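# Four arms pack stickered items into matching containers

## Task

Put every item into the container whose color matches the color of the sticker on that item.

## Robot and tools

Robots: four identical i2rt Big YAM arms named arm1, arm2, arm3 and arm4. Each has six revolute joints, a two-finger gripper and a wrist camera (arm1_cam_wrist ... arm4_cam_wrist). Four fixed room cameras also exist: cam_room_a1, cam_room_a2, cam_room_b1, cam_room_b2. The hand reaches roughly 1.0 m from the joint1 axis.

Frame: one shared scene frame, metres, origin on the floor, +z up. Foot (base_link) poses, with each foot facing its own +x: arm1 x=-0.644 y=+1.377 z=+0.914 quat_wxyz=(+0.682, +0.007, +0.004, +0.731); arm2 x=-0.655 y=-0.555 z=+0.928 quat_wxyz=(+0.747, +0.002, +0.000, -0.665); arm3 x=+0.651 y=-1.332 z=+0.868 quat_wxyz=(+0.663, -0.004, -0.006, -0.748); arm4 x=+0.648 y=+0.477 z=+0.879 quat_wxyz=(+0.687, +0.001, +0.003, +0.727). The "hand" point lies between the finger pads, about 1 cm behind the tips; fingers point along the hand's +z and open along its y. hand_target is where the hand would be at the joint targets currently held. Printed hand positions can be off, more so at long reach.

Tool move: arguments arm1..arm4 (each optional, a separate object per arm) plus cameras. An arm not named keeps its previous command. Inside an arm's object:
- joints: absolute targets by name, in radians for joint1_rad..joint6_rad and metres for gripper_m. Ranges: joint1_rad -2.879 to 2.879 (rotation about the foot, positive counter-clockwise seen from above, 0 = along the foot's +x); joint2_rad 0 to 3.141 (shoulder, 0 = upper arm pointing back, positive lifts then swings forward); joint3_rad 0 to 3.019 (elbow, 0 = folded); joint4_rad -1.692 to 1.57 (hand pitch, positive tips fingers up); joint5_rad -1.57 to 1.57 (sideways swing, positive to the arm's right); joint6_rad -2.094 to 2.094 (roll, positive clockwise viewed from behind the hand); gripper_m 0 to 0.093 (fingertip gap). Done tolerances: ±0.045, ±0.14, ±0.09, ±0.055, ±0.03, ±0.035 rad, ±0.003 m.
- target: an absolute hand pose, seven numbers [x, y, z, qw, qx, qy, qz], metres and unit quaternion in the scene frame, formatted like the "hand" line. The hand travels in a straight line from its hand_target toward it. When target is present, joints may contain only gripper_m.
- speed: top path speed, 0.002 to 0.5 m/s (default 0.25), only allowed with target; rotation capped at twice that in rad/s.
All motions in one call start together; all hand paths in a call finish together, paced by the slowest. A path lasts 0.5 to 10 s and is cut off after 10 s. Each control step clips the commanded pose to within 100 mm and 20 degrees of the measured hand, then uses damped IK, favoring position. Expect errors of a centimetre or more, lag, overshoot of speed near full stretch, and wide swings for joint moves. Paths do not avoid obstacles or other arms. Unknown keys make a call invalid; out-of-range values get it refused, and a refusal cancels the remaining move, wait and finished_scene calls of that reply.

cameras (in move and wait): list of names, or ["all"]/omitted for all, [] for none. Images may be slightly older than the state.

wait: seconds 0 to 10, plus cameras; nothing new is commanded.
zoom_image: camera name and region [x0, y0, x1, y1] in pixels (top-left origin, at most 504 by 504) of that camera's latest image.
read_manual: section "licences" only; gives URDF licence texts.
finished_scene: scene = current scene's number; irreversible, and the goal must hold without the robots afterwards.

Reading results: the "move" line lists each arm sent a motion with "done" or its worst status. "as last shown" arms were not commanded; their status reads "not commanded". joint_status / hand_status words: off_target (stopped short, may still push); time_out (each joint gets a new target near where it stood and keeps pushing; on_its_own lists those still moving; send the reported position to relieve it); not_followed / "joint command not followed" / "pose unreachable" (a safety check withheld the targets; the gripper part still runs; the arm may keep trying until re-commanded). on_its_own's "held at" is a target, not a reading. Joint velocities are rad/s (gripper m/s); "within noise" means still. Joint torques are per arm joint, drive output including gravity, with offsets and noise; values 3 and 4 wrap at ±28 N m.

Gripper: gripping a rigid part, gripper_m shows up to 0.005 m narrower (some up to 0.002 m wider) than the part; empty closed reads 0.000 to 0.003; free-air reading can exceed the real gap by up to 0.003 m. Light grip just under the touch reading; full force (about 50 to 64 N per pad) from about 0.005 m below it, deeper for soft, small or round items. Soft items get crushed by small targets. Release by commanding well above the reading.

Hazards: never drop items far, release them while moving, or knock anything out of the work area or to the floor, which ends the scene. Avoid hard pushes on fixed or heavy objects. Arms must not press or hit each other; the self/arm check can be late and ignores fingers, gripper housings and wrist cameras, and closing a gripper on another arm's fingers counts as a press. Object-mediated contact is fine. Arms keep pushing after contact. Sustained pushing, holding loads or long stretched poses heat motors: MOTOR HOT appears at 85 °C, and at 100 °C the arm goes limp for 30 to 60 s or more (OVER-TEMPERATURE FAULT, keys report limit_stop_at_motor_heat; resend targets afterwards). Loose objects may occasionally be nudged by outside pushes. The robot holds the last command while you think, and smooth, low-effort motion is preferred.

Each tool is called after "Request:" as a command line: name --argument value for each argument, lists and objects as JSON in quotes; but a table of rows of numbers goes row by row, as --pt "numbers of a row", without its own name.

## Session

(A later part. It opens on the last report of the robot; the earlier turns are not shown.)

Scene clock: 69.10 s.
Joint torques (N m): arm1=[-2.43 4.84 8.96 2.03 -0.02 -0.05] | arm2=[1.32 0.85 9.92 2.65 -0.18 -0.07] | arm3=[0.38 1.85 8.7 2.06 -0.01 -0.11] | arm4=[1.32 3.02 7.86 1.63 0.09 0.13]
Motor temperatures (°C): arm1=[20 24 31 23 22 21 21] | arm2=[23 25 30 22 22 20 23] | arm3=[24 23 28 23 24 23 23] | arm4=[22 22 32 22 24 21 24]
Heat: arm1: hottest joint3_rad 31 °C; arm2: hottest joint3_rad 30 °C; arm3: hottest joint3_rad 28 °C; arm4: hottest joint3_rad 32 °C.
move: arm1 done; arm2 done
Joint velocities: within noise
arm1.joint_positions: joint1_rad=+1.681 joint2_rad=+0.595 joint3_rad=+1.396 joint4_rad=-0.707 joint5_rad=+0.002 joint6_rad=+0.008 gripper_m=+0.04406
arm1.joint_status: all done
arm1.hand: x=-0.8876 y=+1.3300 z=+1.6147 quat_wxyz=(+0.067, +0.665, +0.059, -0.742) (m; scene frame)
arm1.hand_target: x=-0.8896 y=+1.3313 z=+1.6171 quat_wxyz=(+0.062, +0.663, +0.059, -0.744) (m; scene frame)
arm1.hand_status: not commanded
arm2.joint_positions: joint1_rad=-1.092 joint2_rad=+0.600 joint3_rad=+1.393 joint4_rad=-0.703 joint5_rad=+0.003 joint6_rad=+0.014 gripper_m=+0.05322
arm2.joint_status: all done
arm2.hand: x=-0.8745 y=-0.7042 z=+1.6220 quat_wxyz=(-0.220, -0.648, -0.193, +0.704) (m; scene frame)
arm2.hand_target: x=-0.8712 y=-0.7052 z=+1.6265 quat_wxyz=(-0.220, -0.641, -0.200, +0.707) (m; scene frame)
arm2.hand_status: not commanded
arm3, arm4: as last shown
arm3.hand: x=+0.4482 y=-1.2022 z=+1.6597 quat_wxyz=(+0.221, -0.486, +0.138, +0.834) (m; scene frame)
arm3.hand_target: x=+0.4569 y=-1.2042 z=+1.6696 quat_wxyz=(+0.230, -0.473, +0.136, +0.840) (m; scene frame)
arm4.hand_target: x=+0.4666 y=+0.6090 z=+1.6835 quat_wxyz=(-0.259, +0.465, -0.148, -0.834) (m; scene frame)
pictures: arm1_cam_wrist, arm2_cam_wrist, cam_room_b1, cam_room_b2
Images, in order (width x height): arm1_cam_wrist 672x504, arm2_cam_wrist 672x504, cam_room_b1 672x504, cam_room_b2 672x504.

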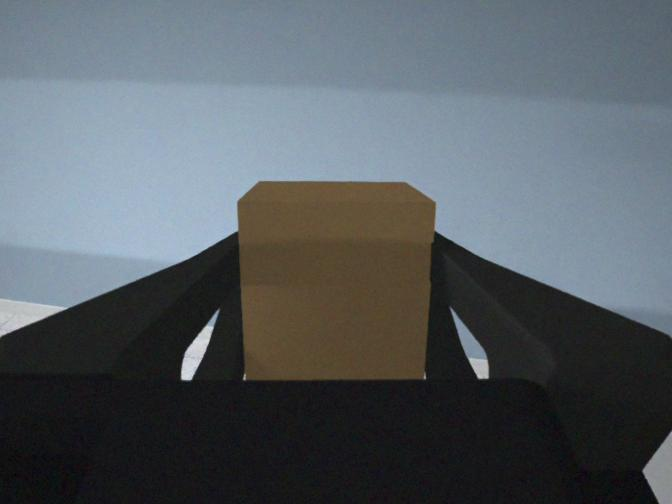

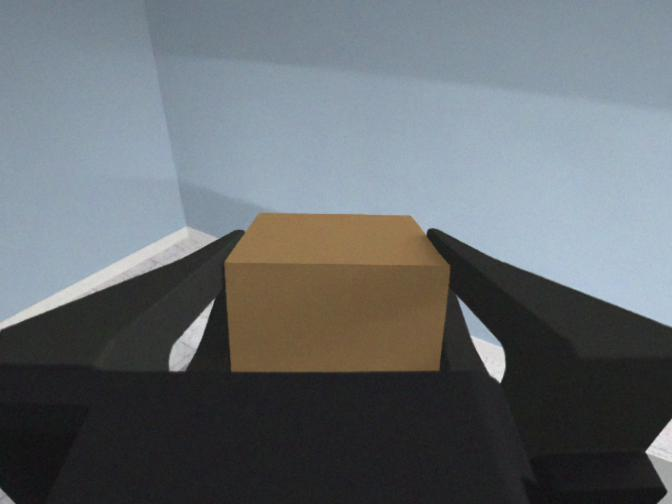

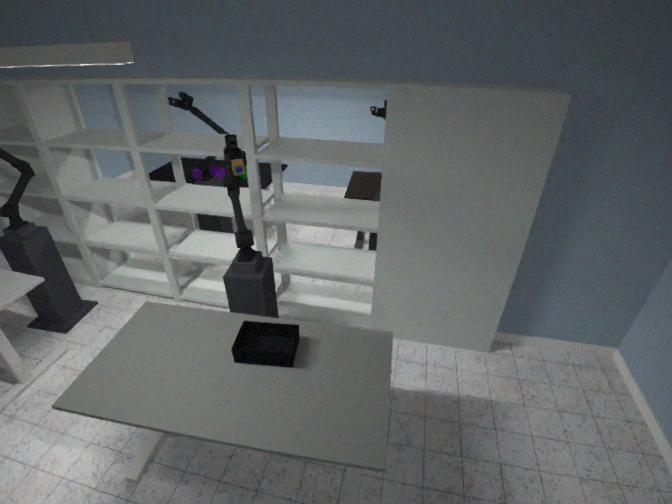

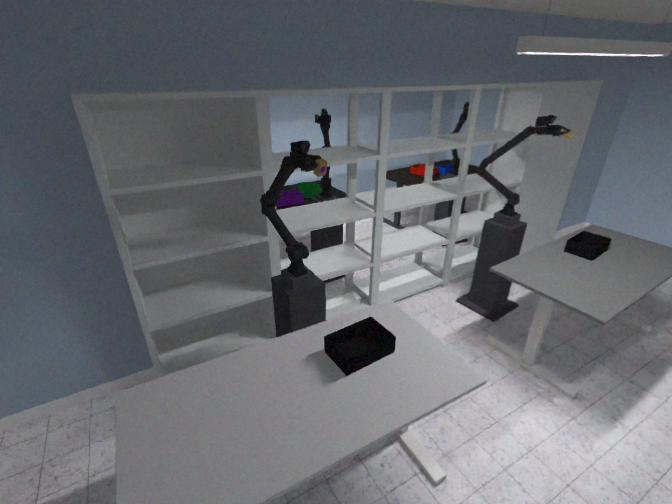

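Request:
move --arm1 '{"joints":{"joint1_rad":-2.25,"joint4_rad":-1.5}}' --arm2 '{"joints":{"joint1_rad":0.923,"joint4_rad":-1.5}}' --cameras '[]'

Request:
move --arm1 '{"target":[-0.349,1.171,1.21,0.2869,0.286,0.9098,-0.0902],"speed":0.35}' --arm2 '{"target":[-0.345,-0.737,1.21,0.2902,0.2501,0.9203,-0.0788],"speed":0.35}' --arm3 '{"target":[0.342,-1.147,1.21,0.0914,-0.9055,0.2511,0.3296],"speed":0.35}' --arm4 '{"target":[0.352,0.6825,1.21,0.1023,-0.8965,0.281,0.3263],"speed":0.35}' --cameras '["arm1_cam_wrist","arm2_cam_wrist"]'

Request:
move --arm1 '{"target":[0.0,0.927,1.10,0.2869,0.286,0.9098,-0.0902],"speed":0.3}' --arm2 '{"target":[0.0,-0.94,1.10,0.2902,0.2501,0.9203,-0.0788],"speed":0.3}' --cameras '["arm1_cam_wrist","arm2_cam_wrist"]'

Scene clock: 88.30 s.
Joint torques (N m): arm1=[-2.26 4.78 9.29 1.35 -0.03 -0.04] | arm2=[1.14 1.2 9.63 1.84 -0.01 -0.08] | arm3=[0.38 1.9 8.69 2.03 0 -0.1] | arm4=[1.08 2.73 7.91 1.8 0.1 0.19]
Motor temperatures (°C): arm1=[20 24 31 23 21 21 22] | arm2=[23 25 31 22 22 20 24] | arm3=[24 23 28 23 24 23 23] | arm4=[22 22 32 22 24 21 24]
Heat: arm1: hottest joint3_rad 31 °C; arm2: hottest joint3_rad 31 °C; arm3: hottest joint3_rad 28 °C; arm4: hottest joint3_rad 32 °C.
move: arm1 done; arm2 done
Joint velocities: within noise
arm1.joint_positions: joint1_rad=-2.242 joint2_rad=+0.595 joint3_rad=+1.394 joint4_rad=-1.492 joint5_rad=+0.002 joint6_rad=+0.006 gripper_m=+0.04406
arm1.joint_status: all done
arm1.hand: x=-0.4684 y=+1.2599 z=+1.4253 quat_wxyz=(-0.399, -0.271, -0.867, +0.127) (m; scene frame)
arm1.hand_target: x=-0.4692 y=+1.2589 z=+1.4257 quat_wxyz=(-0.395, -0.272, -0.868, +0.128) (m; scene frame)
arm1.hand_status: not commanded
arm2.joint_positions: joint1_rad=+0.917 joint2_rad=+0.600 joint3_rad=+1.393 joint4_rad=-1.489 joint5_rad=+0.000 joint6_rad=+0.014 gripper_m=+0.05322
arm2.joint_status: all done
arm2.hand: x=-0.4791 y=-0.6626 z=+1.4417 quat_wxyz=(-0.410, -0.247, -0.872, +0.108) (m; scene frame)
arm2.hand_target: x=-0.4808 y=-0.6603 z=+1.4428 quat_wxyz=(-0.407, -0.239, -0.875, +0.109) (m; scene frame)
arm2.hand_status: not commanded
arm3, arm4: as last shown
pictures: none
No camera images: "cameras" was empty.

Scene clock: 91.03 s.
Joint torques (N m): arm1=[-2.32 -2.43 12.05 2.07 -0.06 -0.04] | arm2=[1.55 -5.3 11.15 2.8 0.15 -0.02] | arm3=[2.26 -5.25 9.74 1.07 -0.01 0.02] | arm4=[0.79 -5.01 9.89 0.57 0.11 0.21]
Motor temperatures (°C): arm1=[20 24 31 23 21 21 22] | arm2=[23 25 31 22 22 20 24] | arm3=[24 23 28 23 24 23 23] | arm4=[22 22 32 22 24 21 24]
Heat: arm1: hottest joint3_rad 31 °C; arm2: hottest joint3_rad 31 °C; arm3: hottest joint3_rad 28 °C; arm4: hottest joint3_rad 32 °C.
move: arm1 done; arm2 done; arm3 done; arm4 done
Joint velocities: within noise
arm1.joint_positions: joint1_rad=-2.249 joint2_rad=+0.872 joint3_rad=+0.965 joint4_rad=-1.064 joint5_rad=-0.010 joint6_rad=+0.002 gripper_m=+0.04406
arm1.joint_status: not commanded
arm1.hand: x=-0.3511 y=+1.1771 z=+1.2038 quat_wxyz=(-0.276, -0.286, -0.914, +0.085) (m; scene frame)
arm1.hand_target: x=-0.3492 y=+1.1711 z=+1.2101 quat_wxyz=(-0.287, -0.286, -0.910, +0.090) (m; scene frame)
arm1.hand_status: done (0.009 m and 1.5 deg from the pose sent, 0.262 m and 14.4 deg at the start)
arm2.joint_positions: joint1_rad=+0.922 joint2_rad=+0.884 joint3_rad=+0.942 joint4_rad=-1.028 joint5_rad=+0.004 joint6_rad=+0.014 gripper_m=+0.05322
arm2.joint_status: not commanded
arm2.hand: x=-0.3497 y=-0.7376 z=+1.2123 quat_wxyz=(-0.286, -0.259, -0.920, +0.076) (m; scene frame)
arm2.hand_target: x=-0.3451 y=-0.7370 z=+1.2101 quat_wxyz=(-0.290, -0.250, -0.920, +0.079) (m; scene frame)
arm2.hand_status: done (0.005 m and 1.1 deg from the pose sent, 0.278 m and 15.2 deg at the start)
arm3.joint_positions: joint1_rad=-1.978 joint2_rad=+0.852 joint3_rad=+1.044 joint4_rad=-1.056 joint5_rad=+0.027 joint6_rad=+0.005 gripper_m=+0.09402
arm3.joint_status: not commanded
arm3.hand: x=+0.3425 y=-1.1412 z=+1.2091 quat_wxyz=(+0.095, -0.905, +0.254, +0.329) (m; scene frame)
arm3.hand_target: x=+0.3420 y=-1.1469 z=+1.2101 quat_wxyz=(+0.091, -0.905, +0.251, +0.330) (m; scene frame)
arm3.hand_status: done (0.006 m and 0.6 deg from the pose sent, 0.465 m and 79.3 deg at the start)
arm4.joint_positions: joint1_rad=+0.914 joint2_rad=+0.858 joint3_rad=+1.004 joint4_rad=-1.021 joint5_rad=+0.012 joint6_rad=-0.007 gripper_m=+0.09402
arm4.joint_status: not commanded
arm4.hand: x=+0.3518 y=+0.6856 z=+1.2066 quat_wxyz=(-0.105, +0.898, -0.278, -0.325) (m; scene frame)
arm4.hand_target: x=+0.3520 y=+0.6825 z=+1.2100 quat_wxyz=(-0.102, +0.897, -0.281, -0.326) (m; scene frame)
arm4.hand_status: done (0.005 m and 0.5 deg from the pose sent, 0.481 m and 79.9 deg at the start)
pictures: arm1_cam_wrist, arm2_cam_wrist
Images, in order (width x height): arm1_cam_wrist 672x504, arm2_cam_wrist 672x504.

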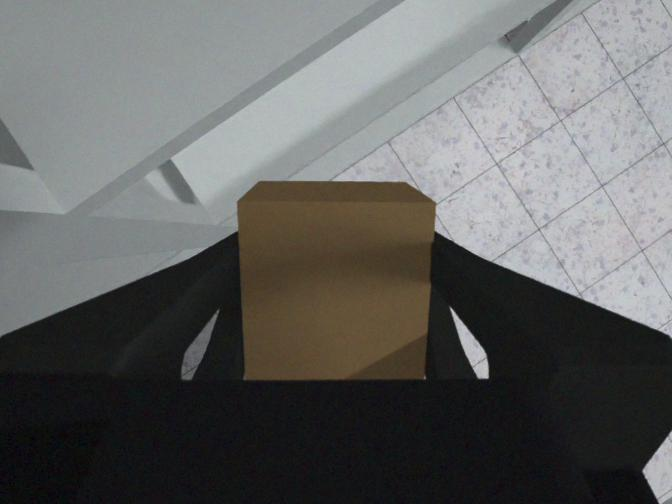

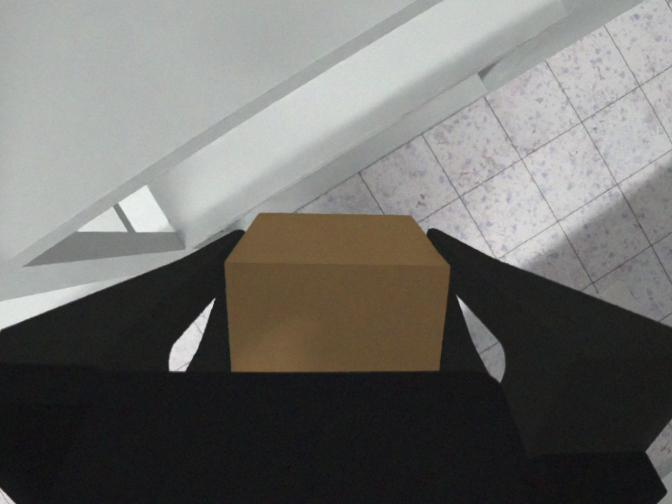

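Scene clock: 93.27 s.
Joint torques (N m): arm1=[-3.19 -19.25 17.63 0.84 0.09 0.06] | arm2=[1.03 -21.42 16.98 1.35 0 -0.07] | arm3=[2.32 -5.13 9.78 1.01 -0.02 0.02] | arm4=[0.73 -4.66 9.85 0.61 0.12 0.13]
Motor temperatures (°C): arm1=[20 24 32 23 21 21 22] | arm2=[23 25 31 22 22 20 24] | arm3=[24 23 28 23 24 23 23] | arm4=[22 22 32 22 24 21 24]
Heat: arm1: hottest joint3_rad 32 °C; arm2: hottest joint3_rad 31 °C; arm3: hottest joint3_rad 28 °C; arm4: hottest joint3_rad 32 °C.
move: arm1 off_target; arm2 off_target
Joint velocities: within noise
arm1.joint_positions: joint1_rad=-2.249 joint2_rad=+2.046 joint3_rad=+1.875 joint4_rad=-0.836 joint5_rad=-0.010 joint6_rad=+0.002 gripper_m=+0.04406
arm1.joint_status: not commanded
arm1.hand: x=-0.0137 y=+0.9403 z=+1.0648 quat_wxyz=(-0.260, -0.287, -0.919, +0.080) (m; scene frame)
arm1.hand_target: x=-0.0020 y=+0.9284 z=+1.1004 quat_wxyz=(-0.288, -0.286, -0.910, +0.090) (m; scene frame)
arm1.hand_status: off_target (0.040 m and 3.5 deg from the pose sent, 0.443 m and 1.5 deg at the start)
arm2.joint_positions: joint1_rad=+0.922 joint2_rad=+1.979 joint3_rad=+1.741 joint4_rad=-0.756 joint5_rad=+0.004 joint6_rad=+0.014 gripper_m=+0.05322
arm2.joint_status: not commanded
arm2.hand: x=-0.0176 y=-0.9326 z=+1.0812 quat_wxyz=(-0.275, -0.259, -0.923, +0.073) (m; scene frame)
arm2.hand_target: x=-0.0014 y=-0.9392 z=+1.1003 quat_wxyz=(-0.291, -0.250, -0.920, +0.079) (m; scene frame)
arm2.hand_status: off_target (0.027 m and 2.2 deg from the pose sent, 0.419 m and 1.1 deg at the start)
arm3, arm4: as last shown
arm3.joint_positions: joint1_rad=-1.978 joint2_rad=+0.852 joint3_rad=+1.044 joint4_rad=-1.056 joint5_rad=+0.027 joint6_rad=+0.006 gripper_m=+0.09402
arm4.joint_positions: joint1_rad=+0.914 joint2_rad=+0.858 joint3_rad=+1.004 joint4_rad=-1.021 joint5_rad=+0.012 joint6_rad=-0.006 gripper_m=+0.09402
pictures: arm1_cam_wrist, arm2_cam_wrist
Images, in order (width x height): arm1_cam_wrist 672x504, arm2_cam_wrist 672x504.

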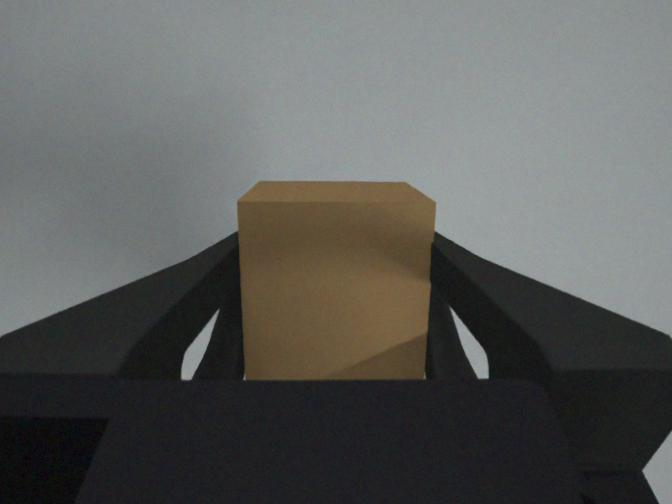

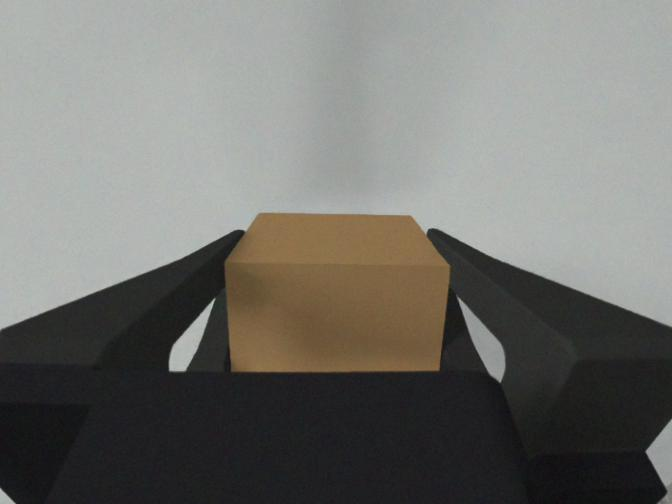

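Request:
move --arm1 '{"target":[0.003,0.922,1.0,0.2869,0.286,0.9098,-0.0902],"speed":0.1}' --arm2 '{"target":[0.003,-0.94,1.01,0.2902,0.2501,0.9203,-0.0788],"speed":0.1}' --cameras '["arm1_cam_wrist","arm2_cam_wrist"]'

Scene clock: 98.10 s.
Joint torques (N m): arm1=[-2.84 -16.67 10.48 1.96 0 0.04] | arm2=[1.26 -20.25 9.92 2.76 -0.01 -0.04] | arm3=[2.32 -5.07 9.78 1.06 -0.02 0.01] | arm4=[1.08 -4.6 9.87 0.61 0.11 0.19]
Motor temperatures (°C): arm1=[20 25 32 23 21 21 22] | arm2=[23 25 33 22 22 20 24] | arm3=[24 23 28 23 24 23 23] | arm4=[22 22 32 22 24 21 24]
Heat: arm1: hottest joint3_rad 32 °C; arm2: hottest joint3_rad 33 °C; arm3: hottest joint3_rad 28 °C; arm4: hottest joint3_rad 32 °C.
move: arm1 off_target; arm2 off_target
Joint velocities: within noise
arm1.joint_positions: joint1_rad=-2.249 joint2_rad=+2.097 joint3_rad=+1.827 joint4_rad=-0.650 joint5_rad=-0.009 joint6_rad=+0.001 gripper_m=+0.04402
arm1.joint_status: not commanded
arm1.hand: x=+0.0058 y=+0.9263 z=+1.0275 quat_wxyz=(-0.299, -0.283, -0.907, +0.093) (m; scene frame)
arm1.hand_target: x=+0.0022 y=+0.9226 z=+1.0004 quat_wxyz=(-0.287, -0.286, -0.910, +0.090) (m; scene frame)
arm1.hand_status: off_target (0.028 m and 1.5 deg from the pose sent, 0.069 m and 3.5 deg at the start)
arm2.joint_positions: joint1_rad=+0.922 joint2_rad=+2.034 joint3_rad=+1.707 joint4_rad=-0.594 joint5_rad=+0.005 joint6_rad=+0.013 gripper_m=+0.05322
arm2.joint_status: not commanded
arm2.hand: x=+0.0019 y=-0.9441 z=+1.0463 quat_wxyz=(-0.308, -0.256, -0.913, +0.082) (m; scene frame)
arm2.hand_target: x=+0.0016 y=-0.9393 z=+1.0108 quat_wxyz=(-0.290, -0.250, -0.920, +0.079) (m; scene frame)
arm2.hand_status: off_target (0.037 m and 2.4 deg from the pose sent, 0.074 m and 2.2 deg at the start)
arm3, arm4: as last shown
pictures: arm1_cam_wrist, arm2_cam_wrist
Images, in order (width x height): arm1_cam_wrist 672x504, arm2_cam_wrist 672x504.

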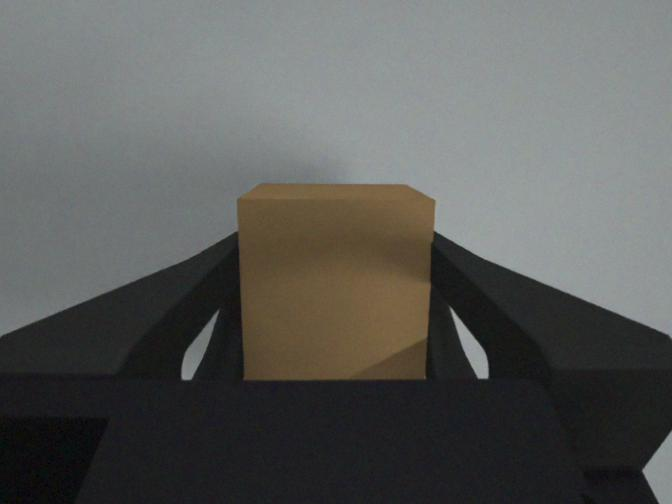

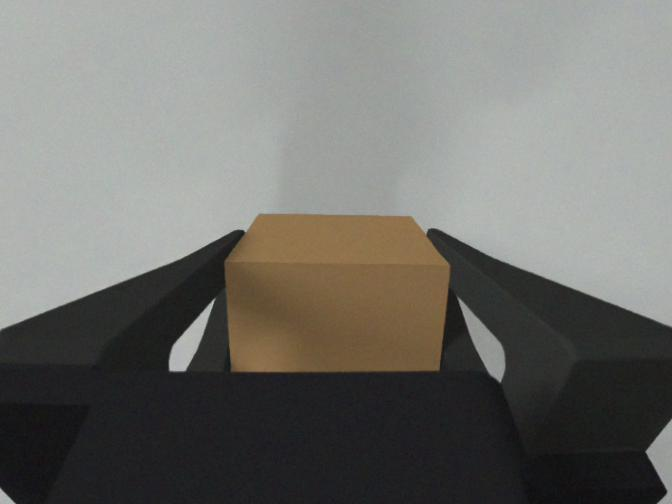

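Both are in contact with the board. Releasing, retreating, then bringing arm3 and arm4 over the items.

Request:
move --arm1 '{"joints":{"gripper_m":0.093}}' --arm2 '{"joints":{"gripper_m":0.093}}' --cameras '["arm1_cam_wrist","arm2_cam_wrist"]'

Request:
move --arm1 '{"target":[-0.349,1.171,1.2,0.2869,0.286,0.9098,-0.0902],"speed":0.4}' --arm2 '{"target":[-0.345,-0.737,1.2,0.2902,0.2501,0.9203,-0.0788],"speed":0.4}' --cameras '["arm1_cam_wrist"]'

Request:
move --arm3 '{"target":[0.0,-0.932,1.13,0.0914,-0.9055,0.2511,0.3296],"speed":0.35}' --arm4 '{"target":[0.0,0.94,1.13,0.1023,-0.8965,0.281,0.3263],"speed":0.35}' --cameras '["arm3_cam_wrist","arm4_cam_wrist"]'

Scene clock: 106.43 s.
Joint torques (N m): arm1=[-2.55 -18.2 11.34 1.83 0.04 -0.03] | arm2=[1.2 -20.37 9.95 2.71 -0.01 -0.05] | arm3=[2.32 -5.13 9.8 1.05 -0.01 0.01] | arm4=[1.32 -4.89 9.7 0.66 0.1 0.17]
Motor temperatures (°C): arm1=[20 25 32 23 21 21 22] | arm2=[23 25 33 22 22 20 24] | arm3=[24 23 29 23 24 23 23] | arm4=[22 22 33 22 24 21 24]
Heat: arm1: hottest joint3_rad 32 °C; arm2: hottest joint3_rad 33 °C; arm3: hottest joint3_rad 29 °C; arm4: hottest joint3_rad 33 °C.
move: arm1 done; arm2 done
Joint velocities: within noise
arm1.joint_positions: joint1_rad=-2.249 joint2_rad=+2.115 joint3_rad=+1.814 joint4_rad=-0.649 joint5_rad=-0.009 joint6_rad=+0.001 gripper_m=+0.09297
arm1.joint_status: all done
arm1.hand: x=+0.0022 y=+0.9286 z=+1.0069 quat_wxyz=(-0.285, -0.285, -0.911, +0.088) (m; scene frame)
arm1.hand_target: x=+0.0022 y=+0.9227 z=+1.0004 quat_wxyz=(-0.287, -0.286, -0.910, +0.090) (m; scene frame)
arm1.hand_status: not commanded
arm2.joint_positions: joint1_rad=+0.922 joint2_rad=+2.037 joint3_rad=+1.707 joint4_rad=-0.593 joint5_rad=+0.005 joint6_rad=+0.013 gripper_m=+0.09292
arm2.joint_status: all done
arm2.hand: x=+0.0020 y=-0.9442 z=+1.0444 quat_wxyz=(-0.307, -0.256, -0.913, +0.082) (m; scene frame)
arm2.hand_target: x=+0.0016 y=-0.9393 z=+1.0107 quat_wxyz=(-0.290, -0.250, -0.920, +0.079) (m; scene frame)
arm2.hand_status: not commanded
arm3, arm4: as last shown
pictures: arm1_cam_wrist, arm2_cam_wrist
Images, in order (width x height): arm1_cam_wrist 672x504, arm2_cam_wrist 672x504.

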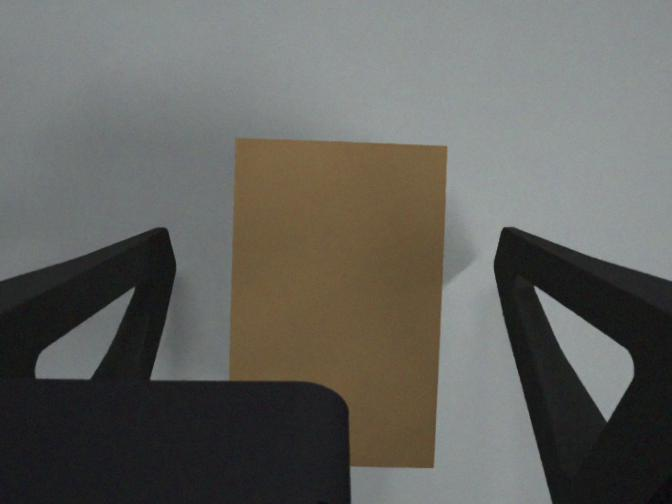

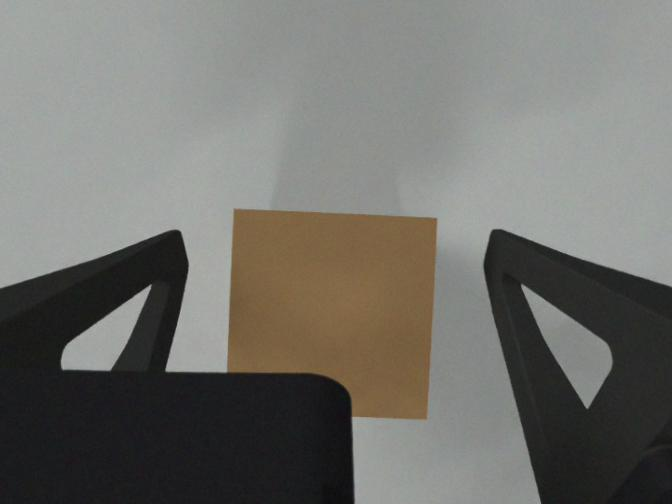

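Scene clock: 108.47 s.
Joint torques (N m): arm1=[-3.02 -1.14 11.66 0.92 -0.06 -0.1] | arm2=[1.49 -4.19 10.66 1.46 0.08 0.03] | arm3=[2.37 -5.13 9.8 1.06 -0.01 0.02] | arm4=[1.67 -4.89 9.74 0.68 0.07 0.15]
Motor temperatures (°C): arm1=[20 25 32 23 21 21 22] | arm2=[23 25 32 22 22 20 24] | arm3=[24 23 29 23 24 23 23] | arm4=[22 22 33 22 24 21 24]
Heat: arm1: hottest joint3_rad 32 °C; arm2: hottest joint3_rad 32 °C; arm3: hottest joint3_rad 29 °C; arm4: hottest joint3_rad 33 °C.
move: arm1 done; arm2 off_target
Joint velocities: within noise
arm1.joint_positions: joint1_rad=-2.249 joint2_rad=+0.862 joint3_rad=+0.944 joint4_rad=-1.011 joint5_rad=-0.011 joint6_rad=+0.002 gripper_m=+0.09297
arm1.joint_status: not commanded
arm1.hand: x=-0.3465 y=+1.1738 z=+1.2037 quat_wxyz=(-0.295, -0.284, -0.908, +0.090) (m; scene frame)
arm1.hand_target: x=-0.3490 y=+1.1711 z=+1.2001 quat_wxyz=(-0.287, -0.286, -0.910, +0.090) (m; scene frame)
arm1.hand_status: done (0.005 m and 1.0 deg from the pose sent, 0.468 m and 0.4 deg at the start)
arm2.joint_positions: joint1_rad=+0.922 joint2_rad=+0.872 joint3_rad=+0.922 joint4_rad=-0.969 joint5_rad=+0.005 joint6_rad=+0.009 gripper_m=+0.09292
arm2.joint_status: not commanded
arm2.hand: x=-0.3441 y=-0.7411 z=+1.2143 quat_wxyz=(-0.309, -0.254, -0.913, +0.084) (m; scene frame)
arm2.hand_target: x=-0.3453 y=-0.7369 z=+1.2002 quat_wxyz=(-0.290, -0.250, -0.920, +0.079) (m; scene frame)
arm2.hand_status: off_target (0.015 m and 2.5 deg from the pose sent, 0.433 m and 2.3 deg at the start)
arm3, arm4: as last shown
pictures: arm1_cam_wrist
Images, in order (width x height): arm1_cam_wrist 672x504.

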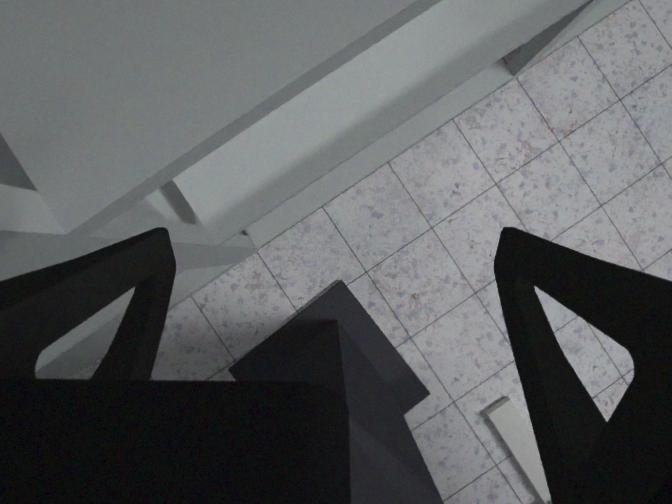

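Scene clock: 110.70 s.
Joint torques (N m): arm1=[-2.73 -1.14 11.81 1.01 -0.04 -0.07] | arm2=[1.49 -4.25 10.62 1.43 0.08 0.02] | arm3=[0.56 -22.77 14.61 0.88 -0.08 -0.12] | arm4=[0.5 -23.71 13.35 0.66 -0.03 0.01]
Motor temperatures (°C): arm1=[20 25 32 23 21 21 22] | arm2=[23 25 32 22 22 20 24] | arm3=[24 23 29 23 24 23 23] | arm4=[22 22 33 22 24 21 24]
Heat: arm1: hottest joint3_rad 32 °C; arm2: hottest joint3_rad 32 °C; arm3: hottest joint3_rad 29 °C; arm4: hottest joint3_rad 33 °C.
move: arm3 off_target; arm4 off_target
Joint velocities: within noise
arm1, arm2: as last shown
arm3.joint_positions: joint1_rad=-1.980 joint2_rad=+1.923 joint3_rad=+1.855 joint4_rad=-0.843 joint5_rad=+0.009 joint6_rad=-0.003 gripper_m=+0.09402
arm3.joint_status: not commanded
arm3.hand: x=+0.0052 y=-0.9478 z=+1.1018 quat_wxyz=(+0.083, -0.914, +0.250, +0.309) (m; scene frame)
arm3.hand_target: x=+0.0015 y=-0.9329 z=+1.1301 quat_wxyz=(+0.092, -0.905, +0.251, +0.330) (m; scene frame)
arm3.hand_status: off_target (0.033 m and 2.7 deg from the pose sent, 0.409 m and 0.6 deg at the start)
arm4.joint_positions: joint1_rad=+0.904 joint2_rad=+2.029 joint3_rad=+1.992 joint4_rad=-0.868 joint5_rad=+0.001 joint6_rad=-0.006 gripper_m=+0.09402
arm4.joint_status: not commanded
arm4.hand: x=+0.0059 y=+0.9290 z=+1.1117 quat_wxyz=(-0.098, +0.902, -0.282, -0.313) (m; scene frame)
arm4.hand_target: x=+0.0008 y=+0.9393 z=+1.1300 quat_wxyz=(-0.103, +0.896, -0.281, -0.327) (m; scene frame)
arm4.hand_status: off_target (0.022 m and 1.7 deg from the pose sent, 0.441 m and 0.5 deg at the start)
pictures: arm3_cam_wrist, arm4_cam_wrist
Images, in order (width x height): arm3_cam_wrist 672x504, arm4_cam_wrist 672x504.

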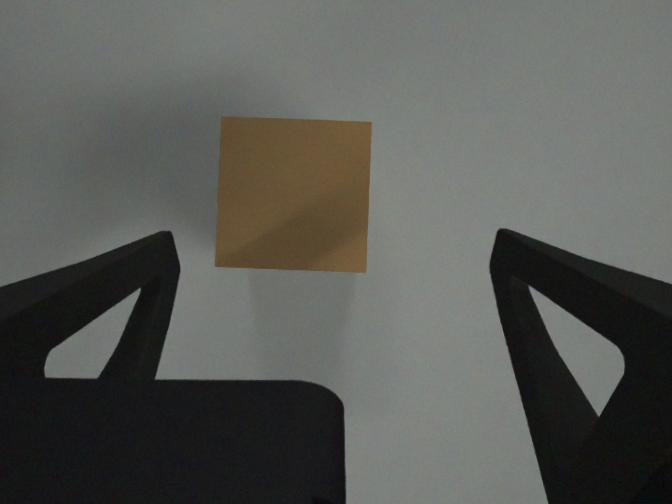

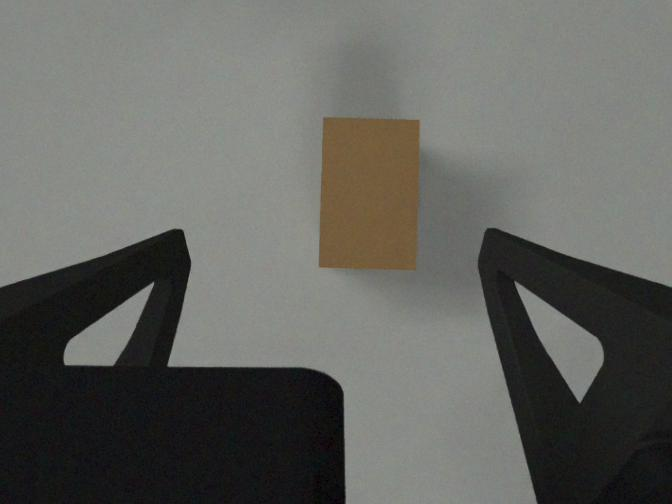

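Request:
move --arm3 '{"target": [-0.036,-0.927,1.025,0.0914,-0.9055,0.2511,0.3296], "speed": 0.15}' --arm4 '{"target": [-0.030,0.976,0.972,0.1023,-0.8965,0.281,0.3263], "speed": 0.15}' --cameras '["arm3_cam_wrist","arm4_cam_wrist"]'

Scene clock: 152.40 s.
Joint torques (N m): arm1=[-2.9 -1.03 11.73 1.02 -0.04 -0.06] | arm2=[1.44 -4.25 10.65 1.44 0.09 0.02] | arm3=[1.9 -23.24 9.7 1.95 0.12 0.02] | arm4=[0.32 -22.12 9.81 1.58 -0.05 -0.04]
Motor temperatures (°C): arm1=[20 24 32 23 21 21 21] | arm2=[23 25 32 22 22 20 23] | arm3=[24 24 31 23 24 23 23] | arm4=[22 27 42 22 24 21 24]
Heat: arm1: hottest joint3_rad 32 °C; arm2: hottest joint3_rad 32 °C; arm3: hottest joint3_rad 31 °C; arm4: hottest joint3_rad 42 °C.
move: arm3 done; arm4 off_target
Joint velocities: within noise
arm1, arm2: as last shown
arm1.hand: x=-0.3465 y=+1.1738 z=+1.2037 quat_wxyz=(-0.295, -0.284, -0.908, +0.091) (m; scene frame)
arm3.joint_positions: joint1_rad=-1.980 joint2_rad=+2.049 joint3_rad=+1.855 joint4_rad=-0.672 joint5_rad=+0.016 joint6_rad=-0.002 gripper_m=+0.09402
arm3.joint_status: not commanded
arm3.hand: x=-0.0308 y=-0.9261 z=+1.0336 quat_wxyz=(+0.092, -0.906, +0.250, +0.329) (m; scene frame)
arm3.hand_target: x=-0.0358 y=-0.9271 z=+1.0252 quat_wxyz=(+0.091, -0.905, +0.251, +0.330) (m; scene frame)
arm3.hand_status: done (0.010 m and 0.2 deg from the pose sent, 0.090 m and 2.7 deg at the start)
arm4.joint_positions: joint1_rad=+0.889 joint2_rad=+2.188 joint3_rad=+1.969 joint4_rad=-0.621 joint5_rad=-0.011 joint6_rad=-0.015 gripper_m=+0.09400
arm4.joint_status: not commanded
arm4.hand: x=-0.0292 y=+0.9655 z=+1.0134 quat_wxyz=(-0.105, +0.891, -0.280, -0.343) (m; scene frame)
arm4.hand_target: x=-0.0277 y=+0.9742 z=+0.9727 quat_wxyz=(-0.102, +0.897, -0.281, -0.326) (m; scene frame)
arm4.hand_status: off_target (0.043 m and 2.0 deg from the pose sent, 0.152 m and 1.7 deg at the start)
pictures: arm3_cam_wrist, arm4_cam_wrist
Images, in order (width x height): arm3_cam_wrist 672x504, arm4_cam_wrist 672x504.

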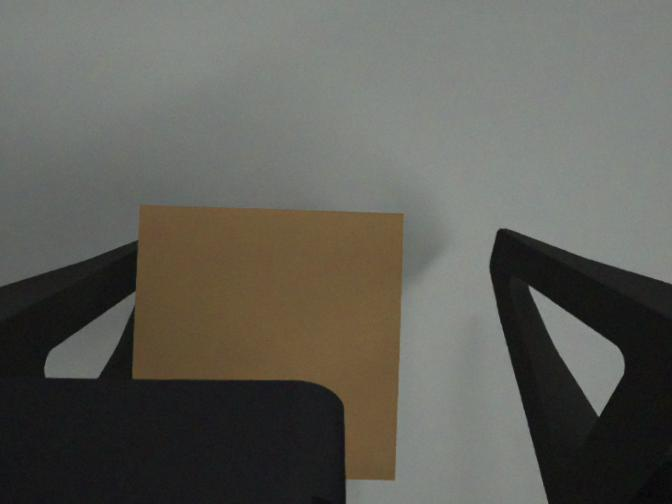

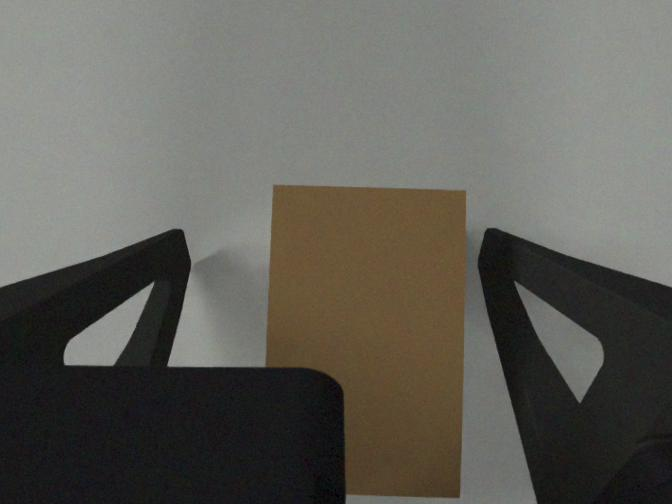

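Request:
move --arm3 '{"joints": {"gripper_m": 0.04}}' --arm4 '{"joints": {"gripper_m": 0.035}}' --cameras '["arm3_cam_wrist","arm4_cam_wrist"]'

Scene clock: 165.30 s.
Joint torques (N m): arm1=[-2.9 -1.2 11.71 1.01 -0.07 -0.03] | arm2=[1.55 -4.19 10.63 1.44 0.08 0.02] | arm3=[1.79 -23.3 9.8 1.95 0.11 0.01] | arm4=[1.2 -22.24 9.65 1.44 -0.04 -0.03]
Motor temperatures (°C): arm1=[20 24 32 23 21 21 21] | arm2=[23 25 32 22 22 20 23] | arm3=[24 25 30 23 24 23 23] | arm4=[22 27 41 22 24 21 24]
Heat: arm1: hottest joint3_rad 32 °C; arm2: hottest joint3_rad 32 °C; arm3: hottest joint3_rad 30 °C; arm4: hottest joint3_rad 41 °C.
move: arm3 off_target; arm4 off_target
Joint velocities: within noise
arm1, arm2: as last shown
arm3.joint_positions: joint1_rad=-1.980 joint2_rad=+2.049 joint3_rad=+1.855 joint4_rad=-0.671 joint5_rad=+0.017 joint6_rad=-0.001 gripper_m=+0.05341
arm3.joint_status: gripper_m off_target (ended at +0.05343, target +0.04000)
arm3.hand: x=-0.0309 y=-0.9260 z=+1.0337 quat_wxyz=(+0.092, -0.906, +0.250, +0.329) (m; scene frame)
arm3.hand_target: x=-0.0358 y=-0.9272 z=+1.0251 quat_wxyz=(+0.091, -0.906, +0.251, +0.330) (m; scene frame)
arm3.hand_status: not commanded
arm4.joint_positions: joint1_rad=+0.875 joint2_rad=+2.190 joint3_rad=+1.969 joint4_rad=-0.615 joint5_rad=-0.012 joint6_rad=-0.018 gripper_m=+0.04455
arm4.joint_status: gripper_m off_target (ended at +0.04457, target +0.03500)
arm4.hand: x=-0.0233 y=+0.9753 z=+1.0128 quat_wxyz=(-0.109, +0.888, -0.284, -0.344) (m; scene frame)
arm4.hand_target: x=-0.0278 y=+0.9742 z=+0.9726 quat_wxyz=(-0.102, +0.897, -0.281, -0.326) (m; scene frame)
arm4.hand_status: not commanded
pictures: arm3_cam_wrist, arm4_cam_wrist
Images, in order (width x height): arm3_cam_wrist 672x504, arm4_cam_wrist 672x504.

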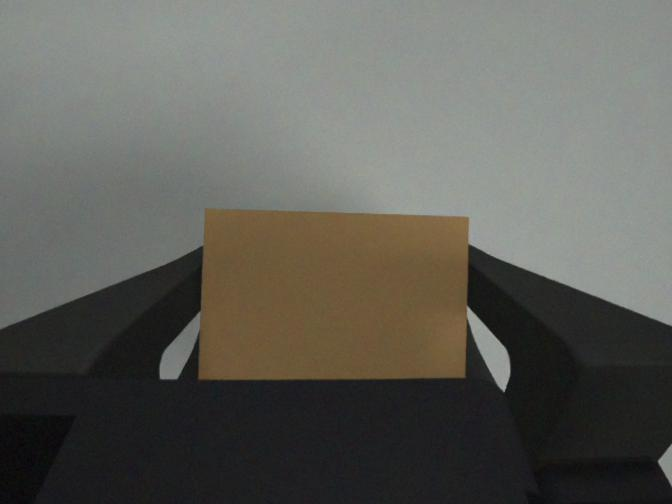

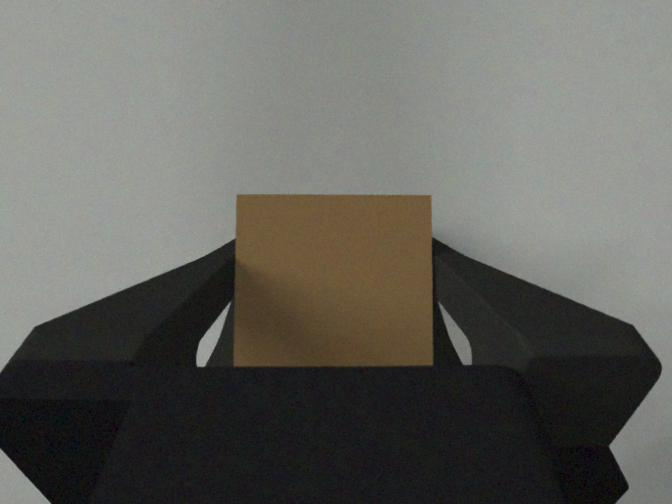

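Request:
move --arm3 '{"target": [0.342,-1.147,1.2,0.0914,-0.9055,0.2511,0.3296], "speed": 0.35}' --arm4 '{"target": [0.352,0.6825,1.2,0.1023,-0.8965,0.281,0.3263], "speed": 0.35}' --cameras '["arm3_cam_wrist","arm4_cam_wrist"]'

Request:
move --arm3 '{"joints": {"joint2_rad": 0.6, "joint3_rad": 1.4, "joint4_rad": -1.5, "joint5_rad": 0, "joint6_rad": 0}}' --arm4 '{"joints": {"joint2_rad": 0.6, "joint3_rad": 1.4, "joint4_rad": -1.5, "joint5_rad": 0, "joint6_rad": 0}}' --cameras '["arm3_cam_wrist","arm4_cam_wrist"]'

Scene clock: 174.20 s.
Joint torques (N m): arm1=[-2.73 -1.44 11.63 0.98 -0.02 -0.05] | arm2=[1.32 -4.25 10.61 1.44 0.09 0.03] | arm3=[2.49 -3.72 9.63 1.1 0.13 0.03] | arm4=[1.49 -3.6 9.52 0.66 0.21 0.17]
Motor temperatures (°C): arm1=[20 24 32 23 21 21 21] | arm2=[23 25 32 22 22 20 23] | arm3=[24 25 30 23 24 23 24] | arm4=[22 26 39 22 24 21 25]
Heat: arm1: hottest joint3_rad 32 °C; arm2: hottest joint3_rad 32 °C; arm3: hottest joint3_rad 30 °C; arm4: hottest joint3_rad 39 °C.
move: arm3 done; arm4 done
Joint velocities: within noise
arm1, arm2: as last shown
arm3.joint_positions: joint1_rad=-1.980 joint2_rad=+0.836 joint3_rad=+1.018 joint4_rad=-1.033 joint5_rad=+0.023 joint6_rad=+0.005 gripper_m=+0.05339
arm3.joint_status: not commanded
arm3.hand: x=+0.3444 y=-1.1423 z=+1.2042 quat_wxyz=(+0.096, -0.902, +0.254, +0.335) (m; scene frame)
arm3.hand_target: x=+0.3421 y=-1.1469 z=+1.2001 quat_wxyz=(+0.091, -0.905, +0.251, +0.330) (m; scene frame)
arm3.hand_status: done (0.007 m and 0.9 deg from the pose sent, 0.464 m and 0.2 deg at the start)
arm4.joint_positions: joint1_rad=+0.913 joint2_rad=+0.840 joint3_rad=+0.981 joint4_rad=-0.997 joint5_rad=+0.010 joint6_rad=-0.007 gripper_m=+0.04455
arm4.joint_status: not commanded
arm4.hand: x=+0.3535 y=+0.6840 z=+1.2039 quat_wxyz=(-0.107, +0.895, -0.277, -0.334) (m; scene frame)
arm4.hand_target: x=+0.3520 y=+0.6825 z=+1.2001 quat_wxyz=(-0.102, +0.897, -0.281, -0.326) (m; scene frame)
arm4.hand_status: done (0.004 m and 1.2 deg from the pose sent, 0.512 m and 2.3 deg at the start)
pictures: arm3_cam_wrist, arm4_cam_wrist
Images, in order (width x height): arm3_cam_wrist 672x504, arm4_cam_wrist 672x504.

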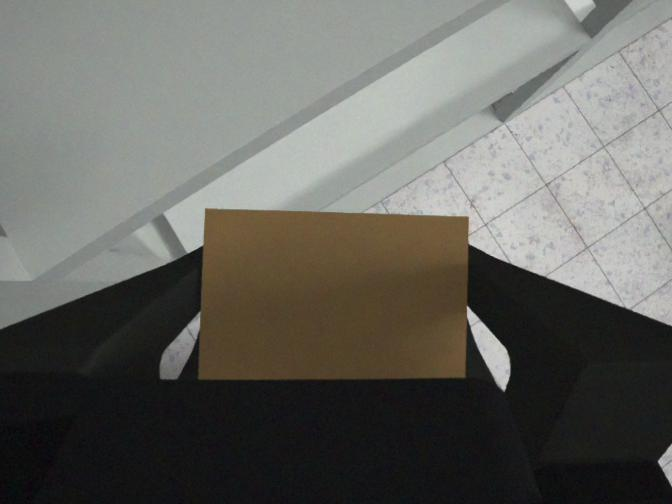

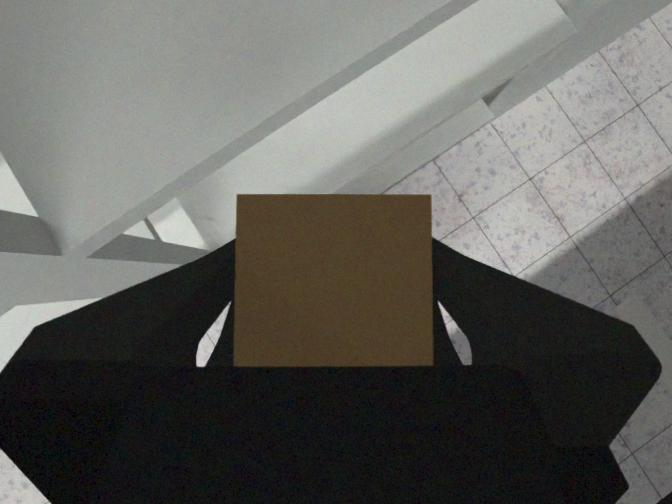

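Scene clock: 175.60 s.
Joint torques (N m): arm1=[-2.43 -1.26 11.69 1.01 -0.01 -0.02] | arm2=[1.44 -4.25 10.65 1.42 0.08 0.02] | arm3=[2.08 1.38 8.59 1.32 -0.08 -0.11] | arm4=[1.32 2.84 7.27 0.91 -0.05 0.09]
Motor temperatures (°C): arm1=[20 24 32 23 21 21 21] | arm2=[23 25 32 22 22 20 23] | arm3=[24 25 30 23 24 23 24] | arm4=[22 26 39 22 24 21 25]
Heat: arm1: hottest joint3_rad 32 °C; arm2: hottest joint3_rad 32 °C; arm3: hottest joint3_rad 30 °C; arm4: hottest joint3_rad 39 °C.
move: arm3 done; arm4 done
Joint velocities: within noise
arm1, arm2: as last shown
arm3.joint_positions: joint1_rad=-1.979 joint2_rad=+0.605 joint3_rad=+1.390 joint4_rad=-1.495 joint5_rad=+0.002 joint6_rad=+0.005 gripper_m=+0.05339
arm3.joint_status: all done
arm3.hand: x=+0.4720 y=-1.2193 z=+1.3758 quat_wxyz=(+0.103, -0.877, +0.243, +0.400) (m; scene frame)
arm3.hand_target: x=+0.4734 y=-1.2240 z=+1.3803 quat_wxyz=(+0.101, -0.878, +0.233, +0.406) (m; scene frame)
arm3.hand_status: not commanded
arm4.joint_positions: joint1_rad=+0.913 joint2_rad=+0.599 joint3_rad=+1.397 joint4_rad=-1.489 joint5_rad=+0.003 joint6_rad=-0.007 gripper_m=+0.04455
arm4.joint_status: all done
arm4.hand: x=+0.4816 y=+0.5960 z=+1.3947 quat_wxyz=(-0.127, +0.864, -0.267, -0.407) (m; scene frame)
arm4.hand_target: x=+0.4819 y=+0.5933 z=+1.3942 quat_wxyz=(-0.121, +0.866, -0.266, -0.405) (m; scene frame)
arm4.hand_status: not commanded
pictures: arm3_cam_wrist, arm4_cam_wrist
Images, in order (width x height): arm3_cam_wrist 672x504, arm4_cam_wrist 672x504.

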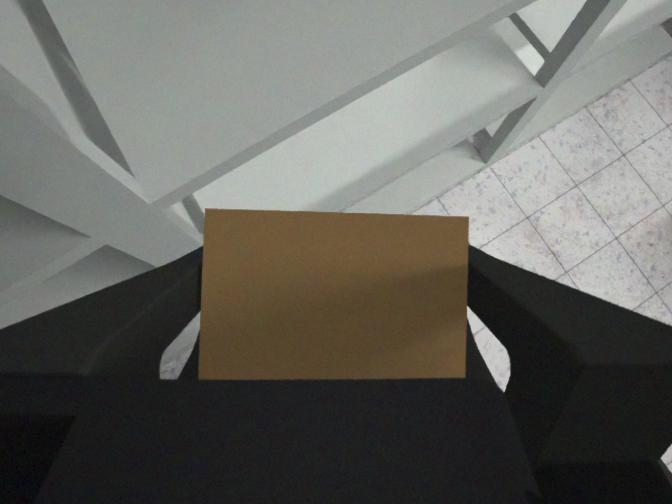

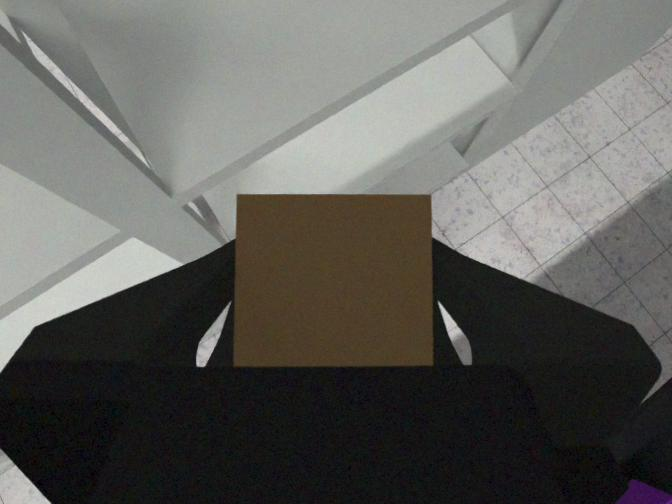

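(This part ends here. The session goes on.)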